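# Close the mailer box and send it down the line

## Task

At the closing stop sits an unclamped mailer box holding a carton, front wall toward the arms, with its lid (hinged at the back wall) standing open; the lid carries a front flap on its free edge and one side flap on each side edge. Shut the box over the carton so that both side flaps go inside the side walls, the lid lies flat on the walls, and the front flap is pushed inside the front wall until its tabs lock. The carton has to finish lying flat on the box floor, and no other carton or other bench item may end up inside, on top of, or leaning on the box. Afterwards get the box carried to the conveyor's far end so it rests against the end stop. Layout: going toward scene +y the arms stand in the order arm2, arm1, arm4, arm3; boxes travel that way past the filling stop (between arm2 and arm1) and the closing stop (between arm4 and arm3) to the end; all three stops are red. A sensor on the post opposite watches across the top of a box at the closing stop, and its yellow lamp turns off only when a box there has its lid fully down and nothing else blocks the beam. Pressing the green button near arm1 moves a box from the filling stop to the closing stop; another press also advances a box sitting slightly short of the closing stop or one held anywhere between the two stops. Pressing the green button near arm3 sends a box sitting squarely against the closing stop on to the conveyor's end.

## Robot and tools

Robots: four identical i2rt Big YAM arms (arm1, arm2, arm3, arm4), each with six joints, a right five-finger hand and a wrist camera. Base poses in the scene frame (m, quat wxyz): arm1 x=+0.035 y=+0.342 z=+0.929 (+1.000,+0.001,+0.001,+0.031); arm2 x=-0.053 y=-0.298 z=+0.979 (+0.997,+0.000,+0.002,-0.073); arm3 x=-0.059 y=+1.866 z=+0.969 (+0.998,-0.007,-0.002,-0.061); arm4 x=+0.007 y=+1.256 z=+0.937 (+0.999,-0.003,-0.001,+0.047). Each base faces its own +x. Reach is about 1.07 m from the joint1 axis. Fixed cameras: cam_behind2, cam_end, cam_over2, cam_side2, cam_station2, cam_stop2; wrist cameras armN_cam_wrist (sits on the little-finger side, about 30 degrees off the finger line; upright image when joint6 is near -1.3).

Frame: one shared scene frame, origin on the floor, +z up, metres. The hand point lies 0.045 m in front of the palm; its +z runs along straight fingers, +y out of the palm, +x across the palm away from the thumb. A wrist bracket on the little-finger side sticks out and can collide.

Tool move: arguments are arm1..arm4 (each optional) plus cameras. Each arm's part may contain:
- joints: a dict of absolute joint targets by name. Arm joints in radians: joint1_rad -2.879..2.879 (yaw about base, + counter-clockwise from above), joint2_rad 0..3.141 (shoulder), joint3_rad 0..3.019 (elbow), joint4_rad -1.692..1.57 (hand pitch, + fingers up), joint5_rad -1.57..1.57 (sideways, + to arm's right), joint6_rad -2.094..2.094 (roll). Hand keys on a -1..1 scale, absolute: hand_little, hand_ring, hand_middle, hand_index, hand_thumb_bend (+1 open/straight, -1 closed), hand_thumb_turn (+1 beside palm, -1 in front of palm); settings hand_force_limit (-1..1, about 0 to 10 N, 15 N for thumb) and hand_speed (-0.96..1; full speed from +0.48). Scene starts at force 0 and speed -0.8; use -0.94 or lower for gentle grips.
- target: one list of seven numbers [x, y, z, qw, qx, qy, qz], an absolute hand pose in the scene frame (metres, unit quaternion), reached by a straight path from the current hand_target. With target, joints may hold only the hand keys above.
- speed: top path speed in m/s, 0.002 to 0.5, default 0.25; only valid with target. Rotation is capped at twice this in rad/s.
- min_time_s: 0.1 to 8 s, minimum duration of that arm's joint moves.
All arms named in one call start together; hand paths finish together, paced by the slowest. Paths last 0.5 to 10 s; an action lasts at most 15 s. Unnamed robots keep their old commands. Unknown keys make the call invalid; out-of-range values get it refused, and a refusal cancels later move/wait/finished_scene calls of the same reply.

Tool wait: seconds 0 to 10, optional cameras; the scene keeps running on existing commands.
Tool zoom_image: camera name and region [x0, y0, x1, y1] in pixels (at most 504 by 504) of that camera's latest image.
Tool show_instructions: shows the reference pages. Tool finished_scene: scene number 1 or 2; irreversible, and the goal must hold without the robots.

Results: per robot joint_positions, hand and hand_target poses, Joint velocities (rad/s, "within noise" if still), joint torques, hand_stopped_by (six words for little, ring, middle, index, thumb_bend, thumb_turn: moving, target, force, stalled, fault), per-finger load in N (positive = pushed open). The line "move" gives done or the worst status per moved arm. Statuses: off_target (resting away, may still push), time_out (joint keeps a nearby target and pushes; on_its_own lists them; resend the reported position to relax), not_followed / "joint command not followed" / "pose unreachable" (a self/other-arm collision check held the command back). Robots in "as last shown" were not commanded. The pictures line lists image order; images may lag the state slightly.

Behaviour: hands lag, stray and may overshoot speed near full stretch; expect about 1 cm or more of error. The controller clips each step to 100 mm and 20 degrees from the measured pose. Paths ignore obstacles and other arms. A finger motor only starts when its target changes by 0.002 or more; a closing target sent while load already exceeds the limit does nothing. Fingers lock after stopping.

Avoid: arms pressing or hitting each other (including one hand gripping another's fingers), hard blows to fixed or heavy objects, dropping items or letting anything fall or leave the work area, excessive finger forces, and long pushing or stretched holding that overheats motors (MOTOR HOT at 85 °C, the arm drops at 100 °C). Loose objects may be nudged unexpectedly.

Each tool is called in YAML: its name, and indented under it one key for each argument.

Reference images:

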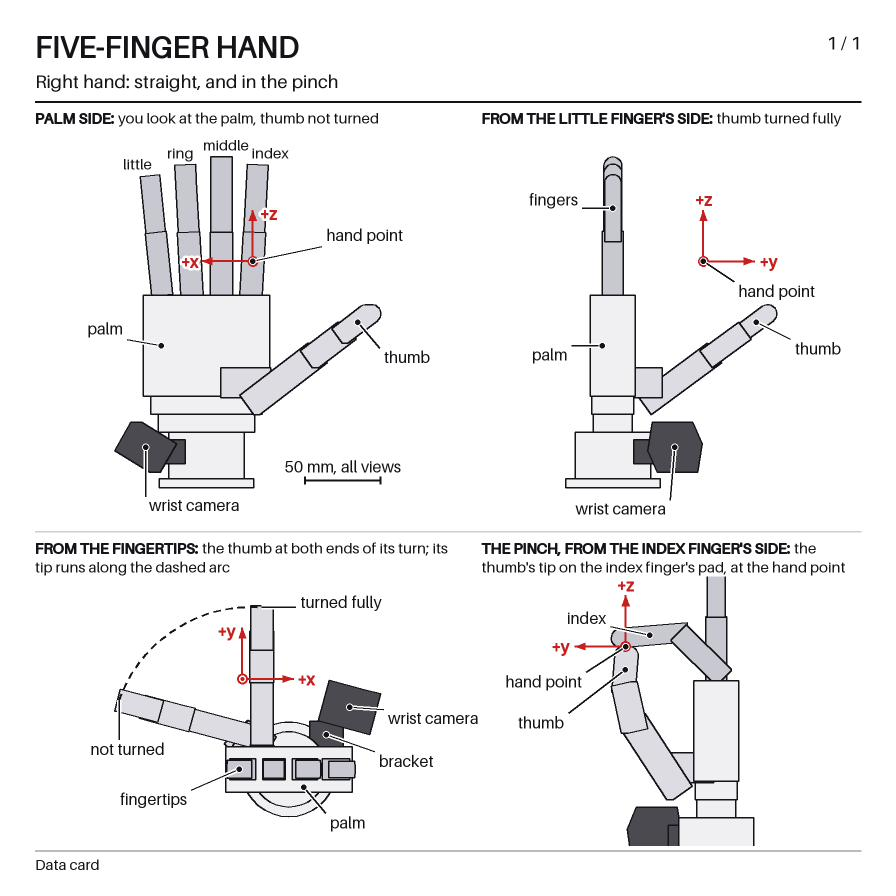

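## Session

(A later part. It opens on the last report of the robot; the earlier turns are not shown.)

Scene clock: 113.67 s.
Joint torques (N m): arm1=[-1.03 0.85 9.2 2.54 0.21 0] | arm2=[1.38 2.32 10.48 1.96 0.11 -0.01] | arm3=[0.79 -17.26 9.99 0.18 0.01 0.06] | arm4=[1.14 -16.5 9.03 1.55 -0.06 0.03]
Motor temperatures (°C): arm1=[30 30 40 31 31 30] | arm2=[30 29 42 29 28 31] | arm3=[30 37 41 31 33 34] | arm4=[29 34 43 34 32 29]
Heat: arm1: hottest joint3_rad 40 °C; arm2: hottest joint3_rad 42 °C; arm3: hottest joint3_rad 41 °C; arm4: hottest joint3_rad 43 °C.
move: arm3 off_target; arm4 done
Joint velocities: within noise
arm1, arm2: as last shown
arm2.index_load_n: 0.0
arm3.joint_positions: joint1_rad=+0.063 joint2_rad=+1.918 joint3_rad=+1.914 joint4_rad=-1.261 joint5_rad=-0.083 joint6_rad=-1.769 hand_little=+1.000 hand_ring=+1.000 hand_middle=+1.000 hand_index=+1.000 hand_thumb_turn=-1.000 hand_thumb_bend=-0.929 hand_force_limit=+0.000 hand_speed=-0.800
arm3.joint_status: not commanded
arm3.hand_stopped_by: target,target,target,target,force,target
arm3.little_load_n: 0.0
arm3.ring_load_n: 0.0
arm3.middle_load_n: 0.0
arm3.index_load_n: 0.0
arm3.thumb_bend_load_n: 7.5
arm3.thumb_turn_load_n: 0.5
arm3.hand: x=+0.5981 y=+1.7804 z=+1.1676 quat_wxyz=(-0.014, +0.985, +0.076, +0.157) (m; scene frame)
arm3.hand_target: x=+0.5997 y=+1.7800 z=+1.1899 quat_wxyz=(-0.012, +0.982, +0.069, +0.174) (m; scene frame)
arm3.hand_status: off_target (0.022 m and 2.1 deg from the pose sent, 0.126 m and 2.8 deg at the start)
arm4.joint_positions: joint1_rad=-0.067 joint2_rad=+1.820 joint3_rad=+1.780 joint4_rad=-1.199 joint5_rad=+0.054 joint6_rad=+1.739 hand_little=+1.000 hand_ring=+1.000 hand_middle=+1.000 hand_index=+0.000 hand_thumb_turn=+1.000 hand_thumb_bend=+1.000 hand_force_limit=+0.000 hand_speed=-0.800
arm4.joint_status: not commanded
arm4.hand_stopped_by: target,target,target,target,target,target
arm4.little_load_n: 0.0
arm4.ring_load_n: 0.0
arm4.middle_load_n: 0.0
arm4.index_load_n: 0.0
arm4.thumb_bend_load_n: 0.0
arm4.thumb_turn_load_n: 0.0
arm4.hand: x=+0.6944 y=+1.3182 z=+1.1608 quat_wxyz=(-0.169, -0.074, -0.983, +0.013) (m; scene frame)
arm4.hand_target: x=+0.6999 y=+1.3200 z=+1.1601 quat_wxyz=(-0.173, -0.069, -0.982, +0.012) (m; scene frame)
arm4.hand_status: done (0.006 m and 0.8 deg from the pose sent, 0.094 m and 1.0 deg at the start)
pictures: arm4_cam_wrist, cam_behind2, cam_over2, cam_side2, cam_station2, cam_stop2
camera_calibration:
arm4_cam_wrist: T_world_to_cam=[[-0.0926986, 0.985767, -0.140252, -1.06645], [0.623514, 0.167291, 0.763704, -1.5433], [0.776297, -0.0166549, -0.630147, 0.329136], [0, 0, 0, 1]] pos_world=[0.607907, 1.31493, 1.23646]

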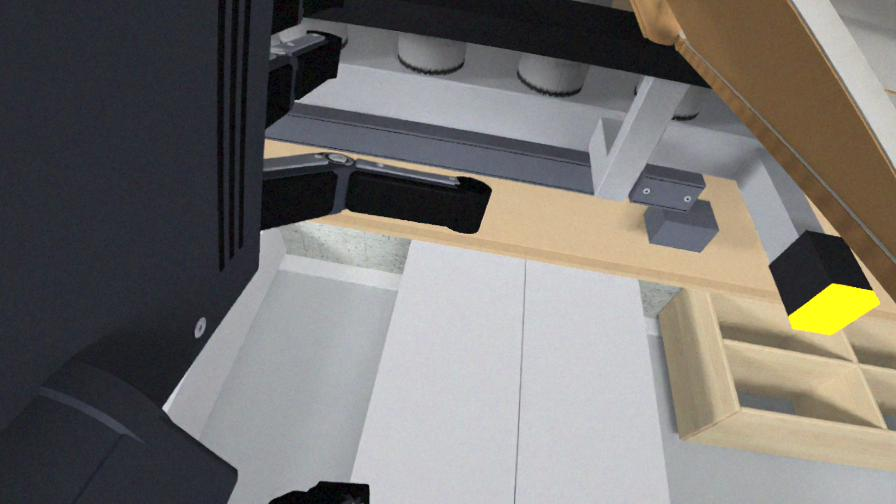

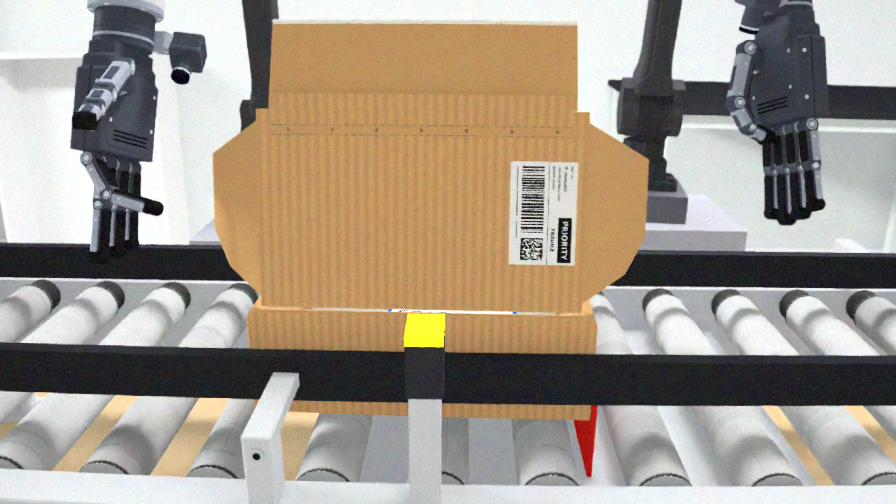

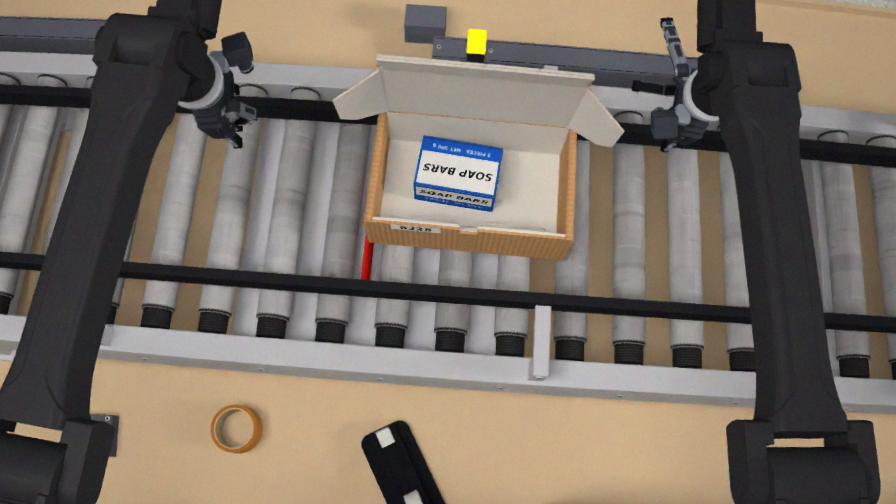

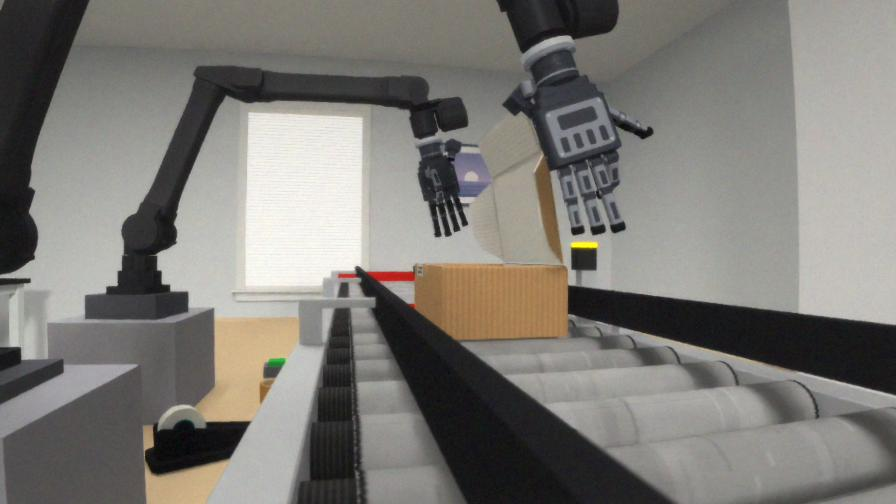

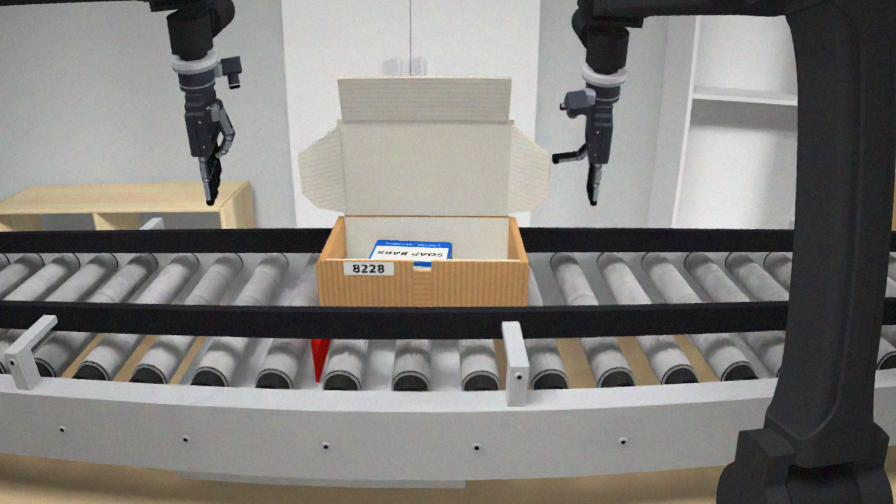

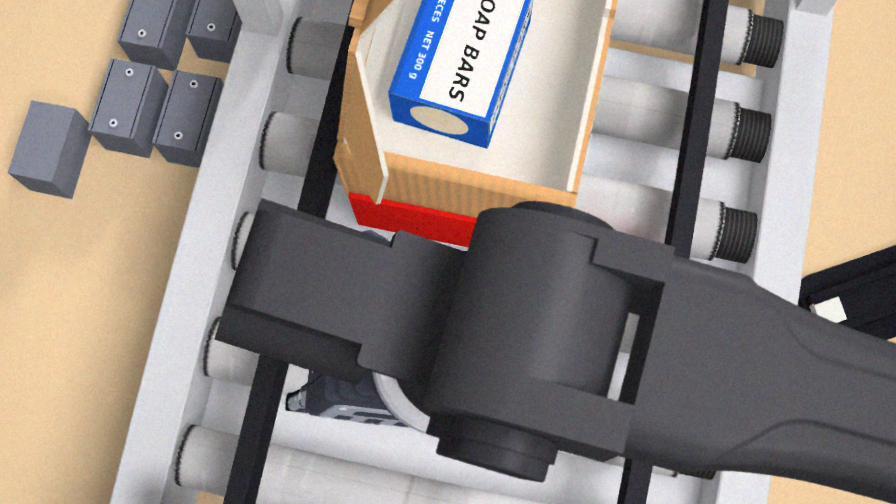

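move:
  arm3: {"target": [0.605, 1.67, 1.17, -0.0121, 0.9824, 0.0687, 0.1732], "speed": 0.2}
  arm4: {"target": [0.69, 1.41, 1.165, 0.1732, 0.0687, 0.9824, -0.0121], "speed": 0.15}

move:
  arm3: {"target": [0.605, 1.625, 1.17, -0.0121, 0.9824, 0.0687, 0.1732], "speed": 0.1}
  arm4: {"target": [0.69, 1.445, 1.165, 0.1732, 0.0687, 0.9824, -0.0121], "speed": 0.1}
  cameras: ["cam_over2", "cam_behind2", "cam_station2", "cam_side2", "arm3_cam_wrist", "arm4_cam_wrist"]

Scene clock: 115.53 s.
Joint torques (N m): arm1=[-1.03 0.91 9.21 2.52 0.21 0] | arm2=[1.49 2.55 10.61 1.89 0.12 -0.01] | arm3=[0.79 -16.73 12.77 0.38 -0.2 -0.3] | arm4=[1.9 -16.97 9.83 0.95 -0.06 0.22]
Motor temperatures (°C): arm1=[30 30 40 31 31 30] | arm2=[30 29 42 29 28 31] | arm3=[30 37 41 31 33 34] | arm4=[29 34 43 34 32 29]
Heat: arm1: hottest joint3_rad 40 °C; arm2: hottest joint3_rad 42 °C; arm3: hottest joint3_rad 41 °C; arm4: hottest joint3_rad 43 °C.
move: arm3 off_target; arm4 off_target
Joint velocities: within noise
arm1, arm2: as last shown
arm3.joint_positions: joint1_rad=-0.112 joint2_rad=+1.968 joint3_rad=+1.919 joint4_rad=-1.261 joint5_rad=-0.134 joint6_rad=-1.902 hand_little=+1.000 hand_ring=+1.000 hand_middle=+1.000 hand_index=+1.000 hand_thumb_turn=-1.000 hand_thumb_bend=-0.929 hand_force_limit=+0.000 hand_speed=-0.800
arm3.joint_status: not commanded
arm3.hand_stopped_by: target,target,target,target,force,target
arm3.little_load_n: 0.0
arm3.ring_load_n: 0.0
arm3.middle_load_n: 0.0
arm3.index_load_n: 0.0
arm3.thumb_bend_load_n: 7.0
arm3.thumb_turn_load_n: 1.0
arm3.hand: x=+0.5875 y=+1.6720 z=+1.1395 quat_wxyz=(-0.021, +0.988, +0.058, +0.144) (m; scene frame)
arm3.hand_target: x=+0.6034 y=+1.6704 z=+1.1702 quat_wxyz=(-0.012, +0.982, +0.069, +0.174) (m; scene frame)
arm3.hand_status: off_target (0.035 m and 3.7 deg from the pose sent, 0.111 m and 2.1 deg at the start)
arm4.joint_positions: joint1_rad=+0.076 joint2_rad=+1.820 joint3_rad=+1.780 joint4_rad=-1.210 joint5_rad=+0.106 joint6_rad=+1.861 hand_little=+1.000 hand_ring=+1.000 hand_middle=+1.000 hand_index=+0.000 hand_thumb_turn=+1.000 hand_thumb_bend=+1.000 hand_force_limit=+0.000 hand_speed=-0.800
arm4.joint_status: not commanded
arm4.hand_stopped_by: target,target,target,target,target,target
arm4.little_load_n: 0.0
arm4.ring_load_n: 0.0
arm4.middle_load_n: 0.0
arm4.index_load_n: 0.0
arm4.thumb_bend_load_n: 0.0
arm4.thumb_turn_load_n: 0.0
arm4.hand: x=+0.6848 y=+1.4014 z=+1.1595 quat_wxyz=(-0.169, -0.067, -0.983, +0.017) (m; scene frame)
arm4.hand_target: x=+0.6898 y=+1.4100 z=+1.1651 quat_wxyz=(-0.174, -0.069, -0.982, +0.012) (m; scene frame)
arm4.hand_status: off_target (0.011 m and 0.8 deg from the pose sent, 0.092 m and 0.8 deg at the start)
pictures: none

Scene clock: 116.73 s.
Joint torques (N m): arm1=[-1.08 0.91 9.2 2.54 0.21 0] | arm2=[1.32 2.26 10.54 1.96 0.12 -0.01] | arm3=[-1.38 -15.44 13.07 0.64 0.19 -0.19] | arm4=[4.31 -15.74 11.44 0.55 -0.51 0.17]
Motor temperatures (°C): arm1=[30 30 40 31 31 30] | arm2=[30 29 42 29 28 31] | arm3=[30 37 41 31 33 34] | arm4=[29 34 43 34 32 29]
Heat: arm1: hottest joint3_rad 40 °C; arm2: hottest joint3_rad 42 °C; arm3: hottest joint3_rad 41 °C; arm4: hottest joint3_rad 43 °C.
move: arm3 off_target; arm4 off_target
Joint velocities: within noise
arm1, arm2: as last shown
arm3.joint_positions: joint1_rad=-0.156 joint2_rad=+1.990 joint3_rad=+1.975 joint4_rad=-1.298 joint5_rad=-0.166 joint6_rad=-1.977 hand_little=+1.000 hand_ring=+1.000 hand_middle=+1.000 hand_index=+1.000 hand_thumb_turn=-1.000 hand_thumb_bend=-0.929 hand_force_limit=+0.000 hand_speed=-0.800
arm3.joint_status: not commanded
arm3.hand_stopped_by: target,target,target,target,force,target
arm3.little_load_n: 0.0
arm3.ring_load_n: 0.0
arm3.middle_load_n: 0.0
arm3.index_load_n: 0.0
arm3.thumb_bend_load_n: 7.5
arm3.thumb_turn_load_n: 1.0
arm3.hand: x=+0.5911 y=+1.6461 z=+1.1480 quat_wxyz=(-0.027, +0.986, +0.075, +0.149) (m; scene frame)
arm3.hand_target: x=+0.6031 y=+1.6254 z=+1.1702 quat_wxyz=(-0.012, +0.982, +0.069, +0.173) (m; scene frame)
arm3.hand_status: off_target (0.034 m and 3.4 deg from the pose sent, 0.059 m and 3.7 deg at the start)
arm4.joint_positions: joint1_rad=+0.103 joint2_rad=+1.820 joint3_rad=+1.780 joint4_rad=-1.221 joint5_rad=+0.137 joint6_rad=+1.924 hand_little=+1.000 hand_ring=+1.000 hand_middle=+1.000 hand_index=+0.000 hand_thumb_turn=+1.000 hand_thumb_bend=+1.000 hand_force_limit=+0.000 hand_speed=-0.800
arm4.joint_status: not commanded
arm4.hand_stopped_by: target,target,target,target,target,target
arm4.little_load_n: 0.0
arm4.ring_load_n: 0.0
arm4.middle_load_n: 0.0
arm4.index_load_n: 1.0
arm4.thumb_bend_load_n: 0.0
arm4.thumb_turn_load_n: 0.0
arm4.hand: x=+0.6827 y=+1.4107 z=+1.1586 quat_wxyz=(-0.168, -0.087, -0.982, +0.026) (m; scene frame)
arm4.hand_target: x=+0.6881 y=+1.4445 z=+1.1651 quat_wxyz=(-0.174, -0.069, -0.982, +0.012) (m; scene frame)
arm4.hand_status: off_target (0.036 m and 2.7 deg from the pose sent, 0.044 m and 0.8 deg at the start)
pictures: arm3_cam_wrist, arm4_cam_wrist, cam_behind2, cam_over2, cam_side2, cam_station2
camera_calibration:
arm3_cam_wrist: T_world_to_cam=[[0.378559, -0.92126, 0.0892936, 1.18416], [-0.915539, -0.358537, 0.182315, 0.926846], [-0.135945, -0.150769, -0.979177, 1.56987], [0, 0, 0, 1]] pos_world=[0.613706, 1.65992, 1.26247]
arm4_cam_wrist: T_world_to_cam=[[-0.0632429, 0.984978, -0.160684, -1.15441], [0.62998, 0.164275, 0.759038, -1.54464], [0.774032, -0.0532238, -0.630906, 0.392311], [0, 0, 0, 1]] pos_world=[0.596421, 1.4117, 1.23445]

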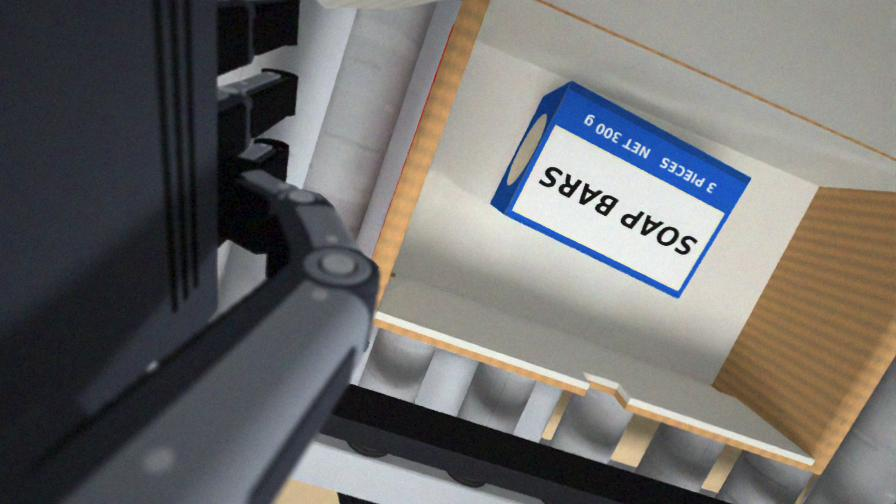

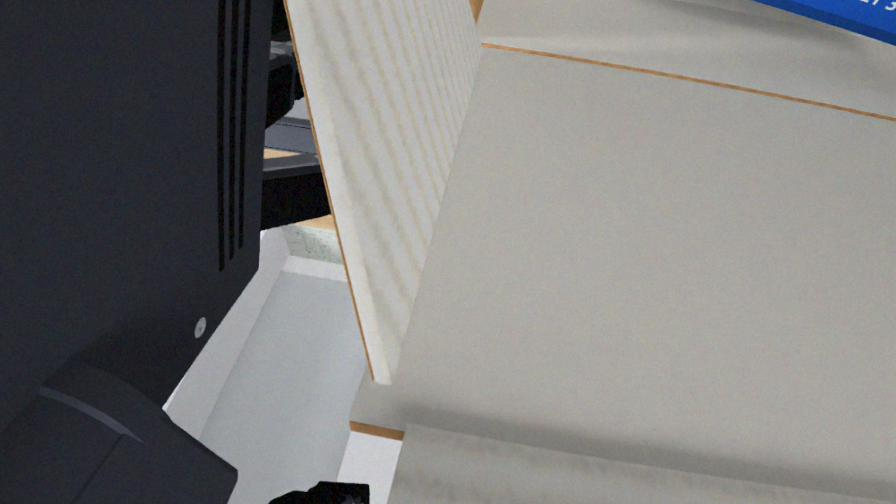

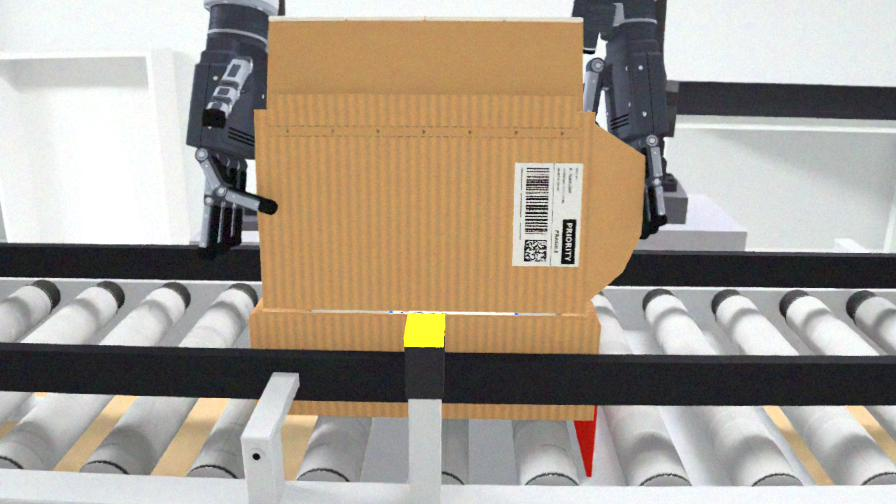

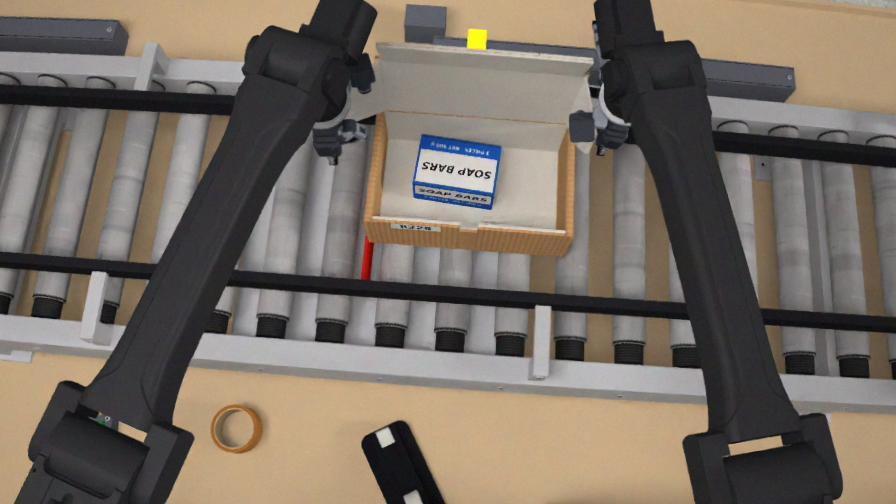

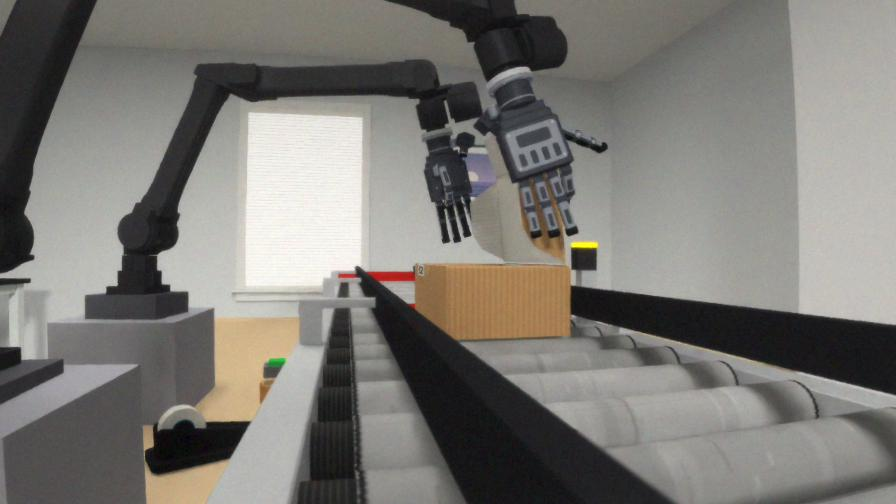

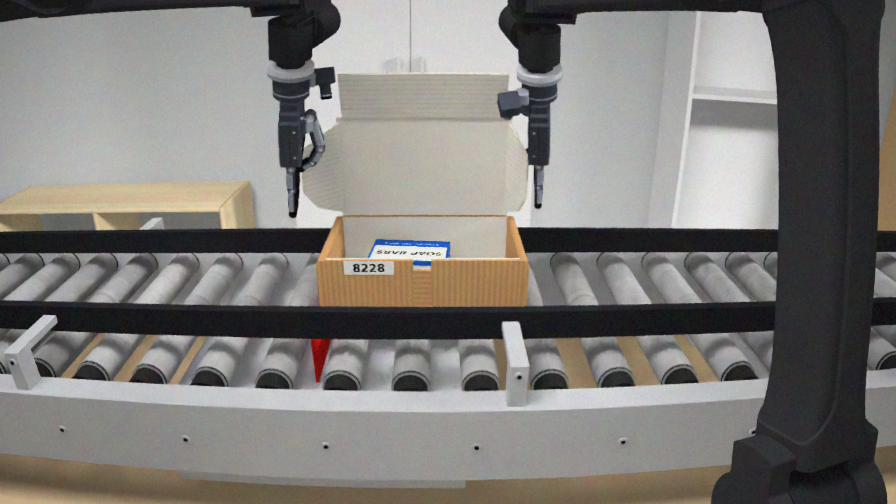

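move:
  arm3: {"target": [0.605, 1.59, 1.17, -0.0121, 0.9824, 0.0687, 0.1732], "speed": 0.1}
  arm4: {"target": [0.69, 1.46, 1.165, 0.1732, 0.0687, 0.9824, -0.0121], "speed": 0.1}
  cameras: ["cam_over2", "cam_behind2", "cam_station2", "cam_side2", "arm3_cam_wrist", "arm4_cam_wrist"]

Scene clock: 118.30 s.
Joint torques (N m): arm1=[-1.03 0.91 9.2 2.55 0.21 0] | arm2=[1.38 2.43 10.55 1.88 0.1 -0.01] | arm3=[-1.73 -15.5 13.37 0.98 0.29 -0.14] | arm4=[6.24 -16.26 11.89 0.34 -0.85 0.08]
Motor temperatures (°C): arm1=[30 30 40 31 31 30] | arm2=[30 29 42 29 28 31] | arm3=[30 37 42 31 33 34] | arm4=[29 34 43 34 32 29]
Heat: arm1: hottest joint3_rad 40 °C; arm2: hottest joint3_rad 42 °C; arm3: hottest joint3_rad 42 °C; arm4: hottest joint3_rad 43 °C.
move: arm3 off_target; arm4 off_target
Joint velocities: within noise
arm1, arm2: as last shown
arm3.joint_positions: joint1_rad=-0.198 joint2_rad=+2.020 joint3_rad=+2.031 joint4_rad=-1.337 joint5_rad=-0.184 joint6_rad=-2.030 hand_little=+1.000 hand_ring=+1.000 hand_middle=+1.000 hand_index=+1.000 hand_thumb_turn=-1.000 hand_thumb_bend=-0.929 hand_force_limit=+0.000 hand_speed=-0.800
arm3.joint_status: not commanded
arm3.hand_stopped_by: target,target,target,target,force,target
arm3.little_load_n: 0.0
arm3.ring_load_n: 0.0
arm3.middle_load_n: 0.0
arm3.index_load_n: 0.0
arm3.thumb_bend_load_n: 7.0
arm3.thumb_turn_load_n: 0.5
arm3.hand: x=+0.5914 y=+1.6193 z=+1.1510 quat_wxyz=(-0.031, +0.985, +0.081, +0.148) (m; scene frame)
arm3.hand_target: x=+0.6026 y=+1.5907 z=+1.1705 quat_wxyz=(-0.011, +0.982, +0.069, +0.174) (m; scene frame)
arm3.hand_status: off_target (0.037 m and 3.9 deg from the pose sent, 0.062 m and 3.4 deg at the start)
arm4.joint_positions: joint1_rad=+0.112 joint2_rad=+1.826 joint3_rad=+1.790 joint4_rad=-1.223 joint5_rad=+0.154 joint6_rad=+1.954 hand_little=+1.000 hand_ring=+1.000 hand_middle=+1.000 hand_index=+0.000 hand_thumb_turn=+1.000 hand_thumb_bend=+1.000 hand_force_limit=+0.000 hand_speed=-0.800
arm4.joint_status: not commanded
arm4.hand_stopped_by: target,target,target,target,target,target
arm4.little_load_n: 0.0
arm4.ring_load_n: 0.0
arm4.middle_load_n: 0.0
arm4.index_load_n: 1.5
arm4.thumb_bend_load_n: 0.0
arm4.thumb_turn_load_n: 0.0
arm4.hand: x=+0.6862 y=+1.4125 z=+1.1598 quat_wxyz=(-0.172, -0.099, -0.980, +0.030) (m; scene frame)
arm4.hand_target: x=+0.6871 y=+1.4590 z=+1.1650 quat_wxyz=(-0.174, -0.069, -0.982, +0.012) (m; scene frame)
arm4.hand_status: off_target (0.048 m and 4.0 deg from the pose sent, 0.050 m and 2.7 deg at the start)
pictures: arm3_cam_wrist, arm4_cam_wrist, cam_behind2, cam_over2, cam_side2, cam_station2
camera_calibration:
arm3_cam_wrist: T_world_to_cam=[[0.390719, -0.91671, 0.0835543, 1.15118], [-0.910343, -0.371354, 0.182678, 0.934334], [-0.136435, -0.147439, -0.979616, 1.56432], [0, 0, 0, 1]] pos_world=[0.614205, 1.63291, 1.26557]
arm4_cam_wrist: T_world_to_cam=[[-0.0379604, 0.985297, -0.166582, -1.16664], [0.62774, 0.153217, 0.763195, -1.53566], [0.777497, -0.0755991, -0.624327, 0.412084], [0, 0, 0, 1]] pos_world=[0.599318, 1.41593, 1.23494]

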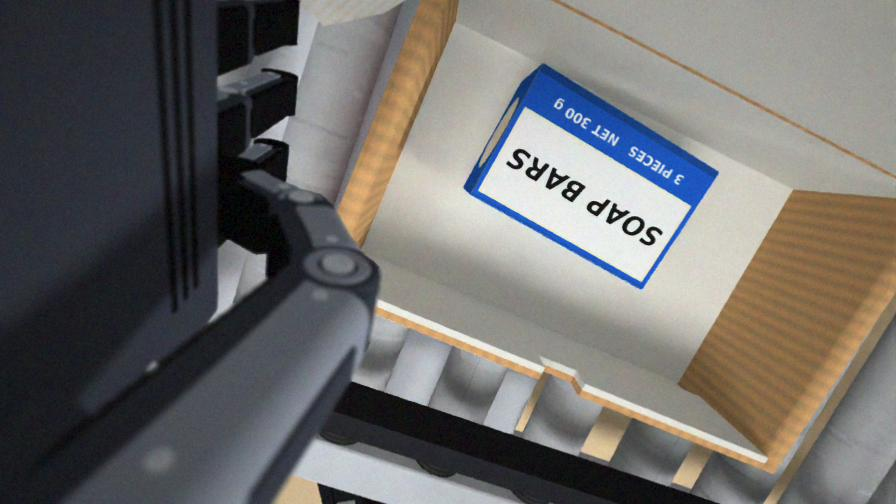

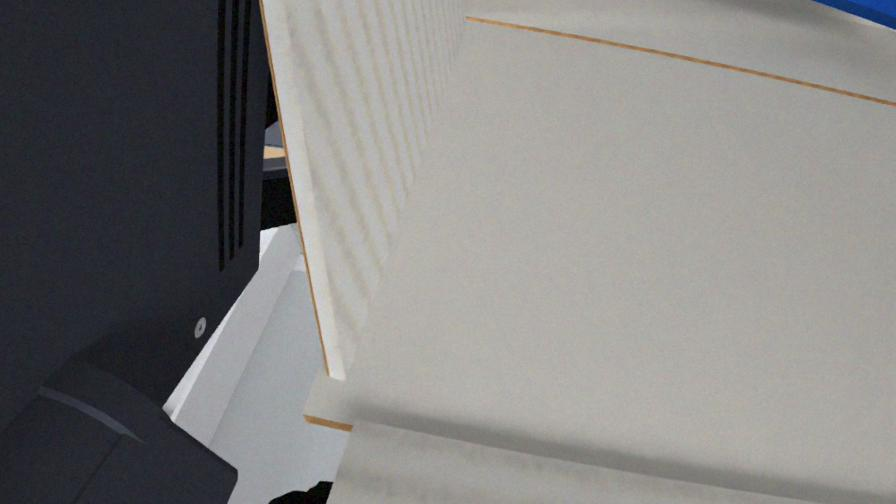

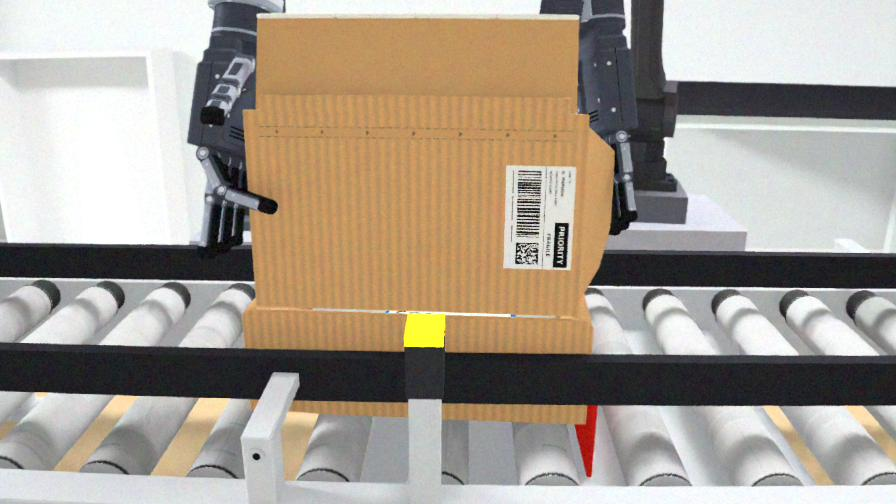

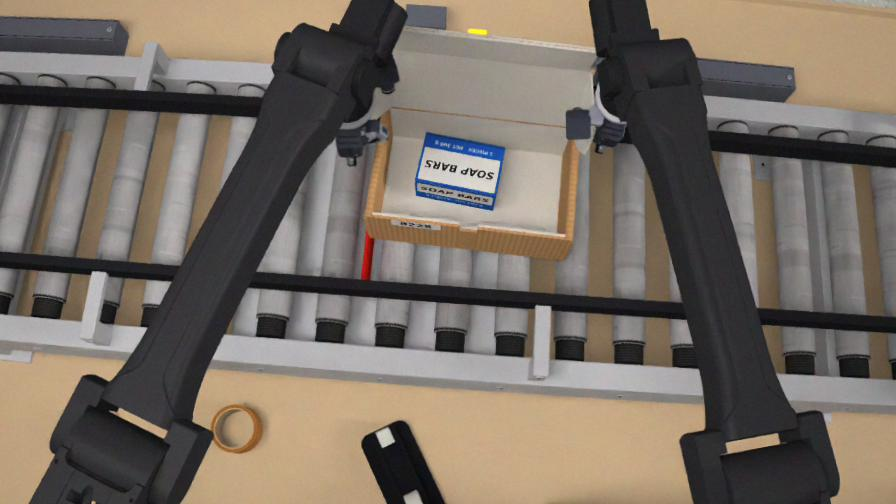

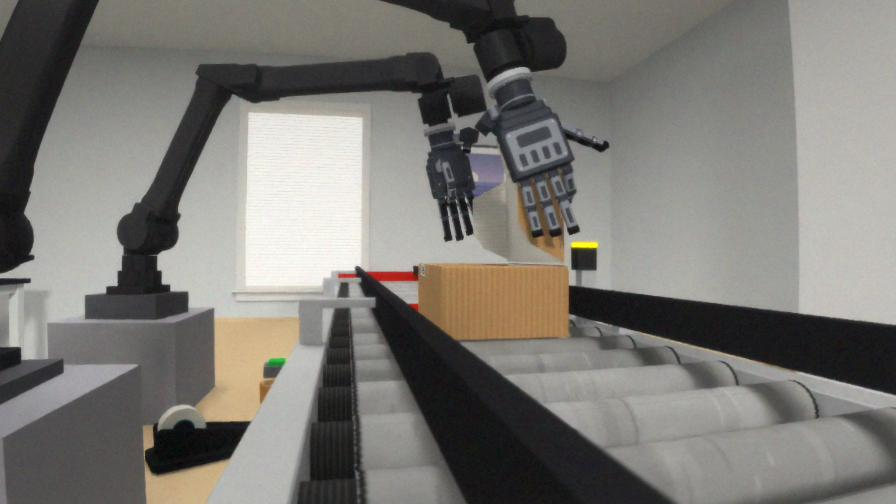

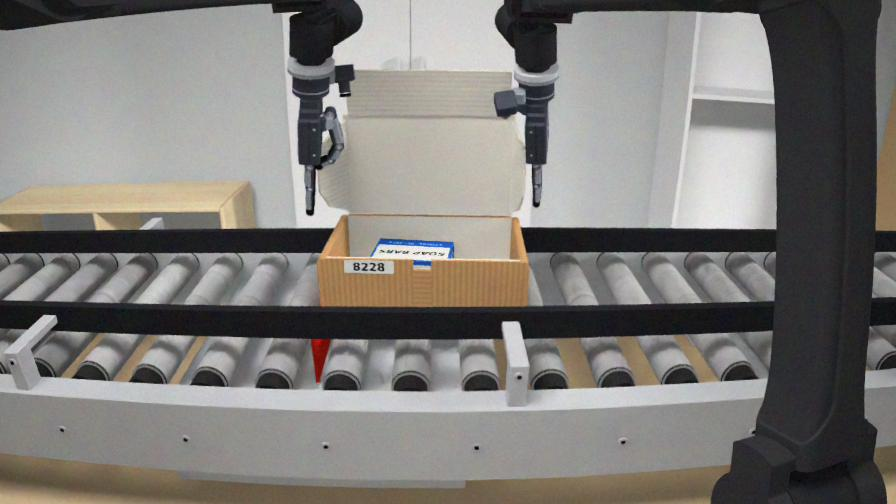

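move:
  arm3: {"target": [0.60, 1.565, 1.17, -0.0121, 0.9824, 0.0687, 0.1732], "speed": 0.1}
  arm4: {"target": [0.665, 1.465, 1.165, 0.1732, 0.0687, 0.9824, -0.0121], "speed": 0.1}
  cameras: ["cam_over2", "cam_behind2", "cam_station2", "cam_side2", "arm3_cam_wrist", "arm4_cam_wrist"]

Scene clock: 119.70 s.
Joint torques (N m): arm1=[-1.03 0.91 9.2 2.52 0.21 0] | arm2=[1.44 2.37 10.55 1.95 0.13 -0.02] | arm3=[-1.2 -16.21 13.3 0.79 0.13 -0.2] | arm4=[7.06 -18.96 7.2 0.95 -1.05 0.03]
Motor temperatures (°C): arm1=[30 30 40 31 31 30] | arm2=[30 29 42 29 28 31] | arm3=[30 37 42 31 33 34] | arm4=[29 34 43 34 32 29]
Heat: arm1: hottest joint3_rad 40 °C; arm2: hottest joint3_rad 42 °C; arm3: hottest joint3_rad 42 °C; arm4: hottest joint3_rad 43 °C.
move: arm3 off_target; arm4 off_target
Joint velocities: within noise
arm1, arm2: as last shown
arm2.middle_load_n: -0.5
arm3.joint_positions: joint1_rad=-0.244 joint2_rad=+2.042 joint3_rad=+2.059 joint4_rad=-1.350 joint5_rad=-0.191 joint6_rad=-2.062 hand_little=+1.000 hand_ring=+1.000 hand_middle=+1.000 hand_index=+1.000 hand_thumb_turn=-1.000 hand_thumb_bend=-0.929 hand_force_limit=+0.000 hand_speed=-0.800
arm3.joint_status: not commanded
arm3.hand_stopped_by: target,target,target,target,force,target
arm3.little_load_n: 0.0
arm3.ring_load_n: 0.0
arm3.middle_load_n: 0.0
arm3.index_load_n: 0.0
arm3.thumb_bend_load_n: 7.5
arm3.thumb_turn_load_n: 1.0
arm3.hand: x=+0.5865 y=+1.5884 z=+1.1487 quat_wxyz=(-0.030, +0.986, +0.074, +0.148) (m; scene frame)
arm3.hand_target: x=+0.5980 y=+1.5657 z=+1.1702 quat_wxyz=(-0.011, +0.982, +0.069, +0.173) (m; scene frame)
arm3.hand_status: off_target (0.034 m and 3.6 deg from the pose sent, 0.058 m and 3.9 deg at the start)
arm4.joint_positions: joint1_rad=+0.118 joint2_rad=+1.816 joint3_rad=+1.773 joint4_rad=-1.213 joint5_rad=+0.166 joint6_rad=+1.976 hand_little=+1.000 hand_ring=+1.000 hand_middle=+1.000 hand_index=+0.000 hand_thumb_turn=+1.000 hand_thumb_bend=+1.000 hand_force_limit=+0.000 hand_speed=-0.800
arm4.joint_status: not commanded
arm4.hand_stopped_by: target,target,target,target,target,target
arm4.little_load_n: 0.0
arm4.ring_load_n: 0.0
arm4.middle_load_n: 0.0
arm4.index_load_n: 1.5
arm4.thumb_bend_load_n: 0.0
arm4.thumb_turn_load_n: 0.0
arm4.hand: x=+0.6842 y=+1.4127 z=+1.1597 quat_wxyz=(-0.176, -0.108, -0.978, +0.033) (m; scene frame)
arm4.hand_target: x=+0.6642 y=+1.4628 z=+1.1648 quat_wxyz=(-0.173, -0.069, -0.983, +0.012) (m; scene frame)
arm4.hand_status: off_target (0.056 m and 5.1 deg from the pose sent, 0.057 m and 4.1 deg at the start)
pictures: arm3_cam_wrist, arm4_cam_wrist, cam_behind2, cam_over2, cam_side2, cam_station2
camera_calibration:
arm3_cam_wrist: T_world_to_cam=[[0.37772, -0.922153, 0.0834363, 1.1413], [-0.915417, -0.358382, 0.183233, 0.900473], [-0.139067, -0.14559, -0.979522, 1.55534], [0, 0, 0, 1]] pos_world=[0.609512, 1.6016, 1.26327]
arm4_cam_wrist: T_world_to_cam=[[-0.0178214, 0.985323, -0.169769, -1.1772], [0.624781, 0.143538, 0.767493, -1.52355], [0.780597, -0.0923904, -0.618169, 0.427994], [0, 0, 0, 1]] pos_world=[0.596814, 1.41815, 1.23404]

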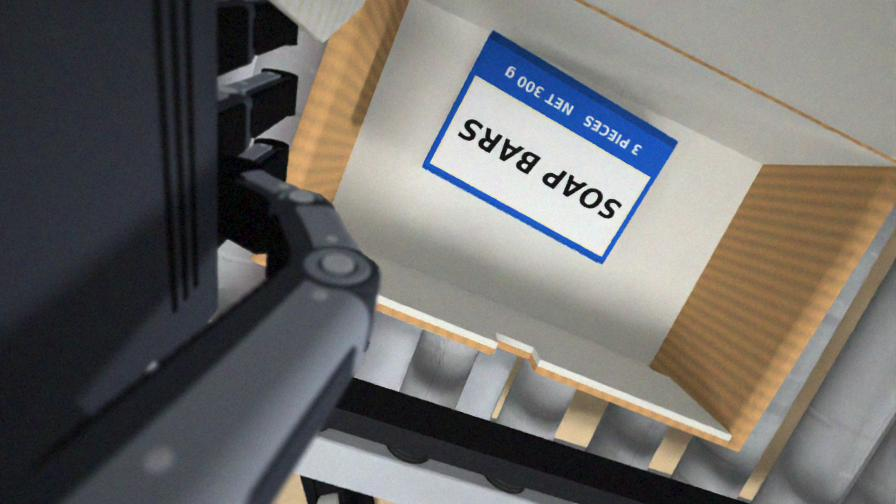

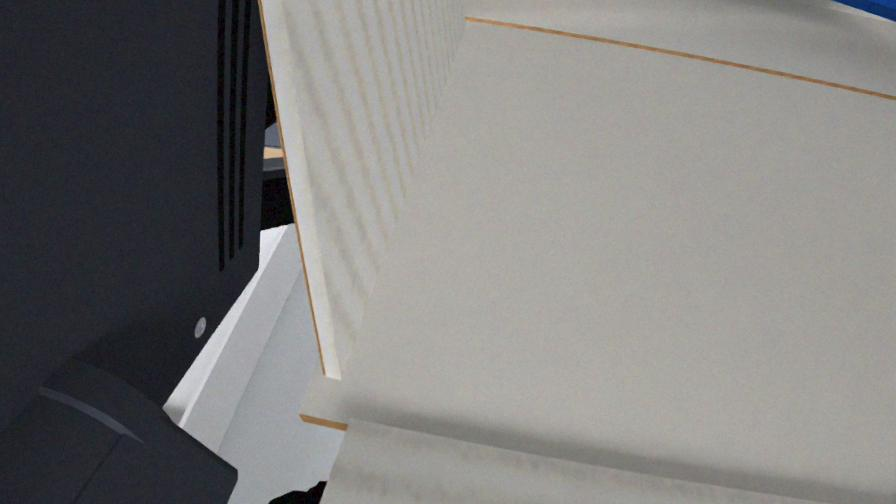

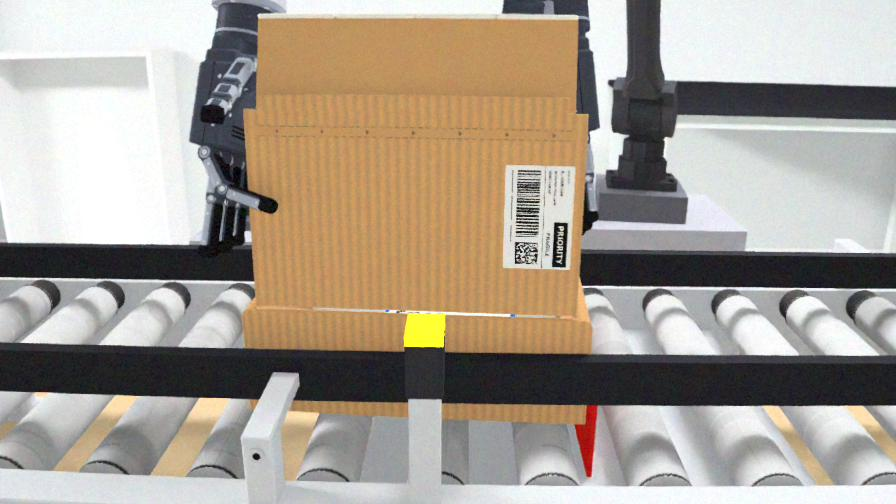

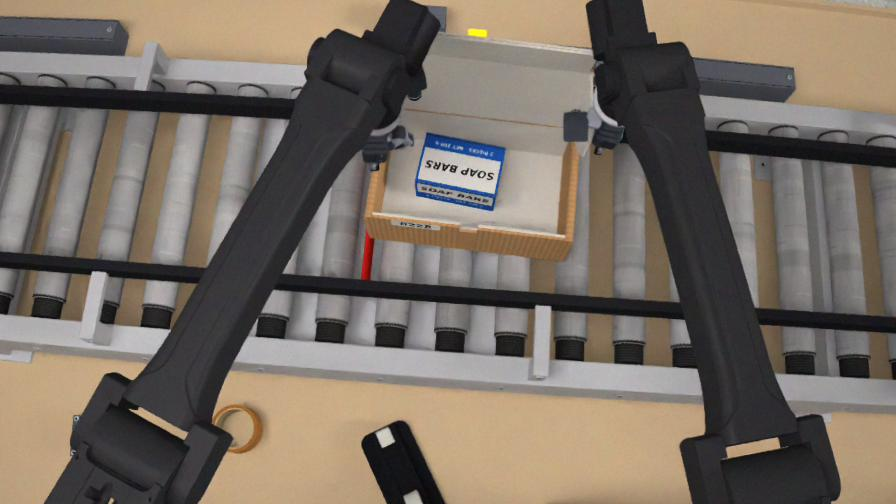

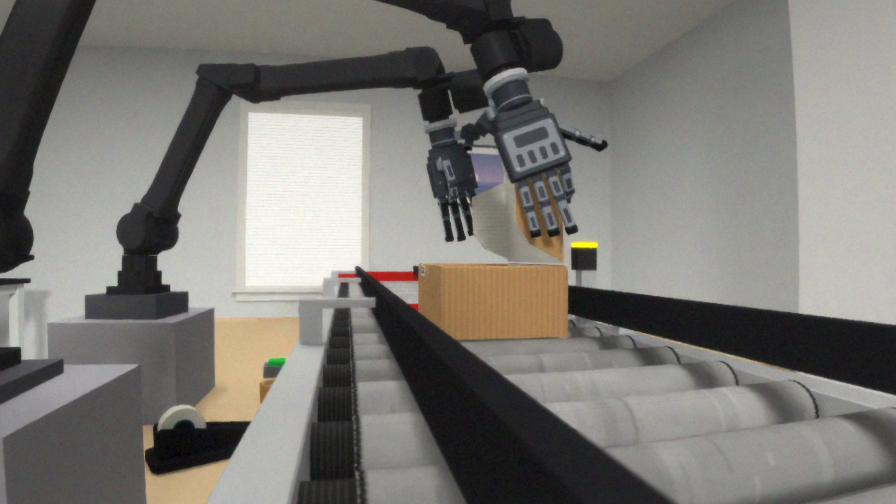

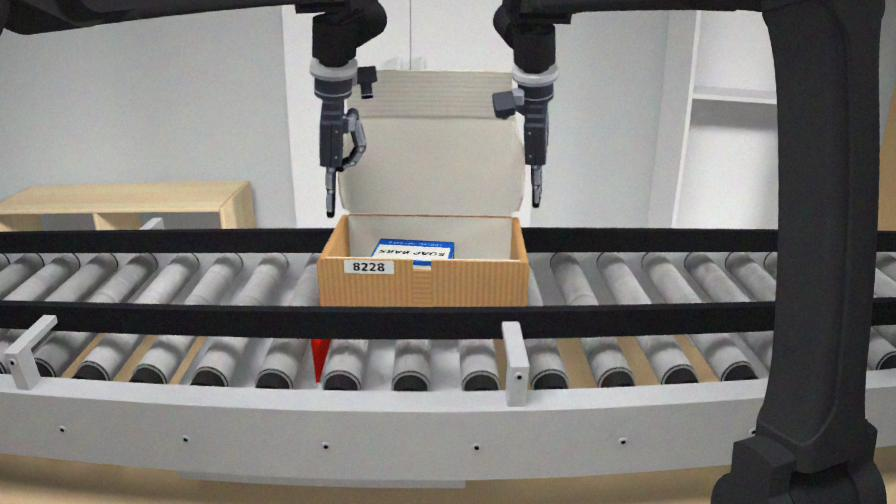

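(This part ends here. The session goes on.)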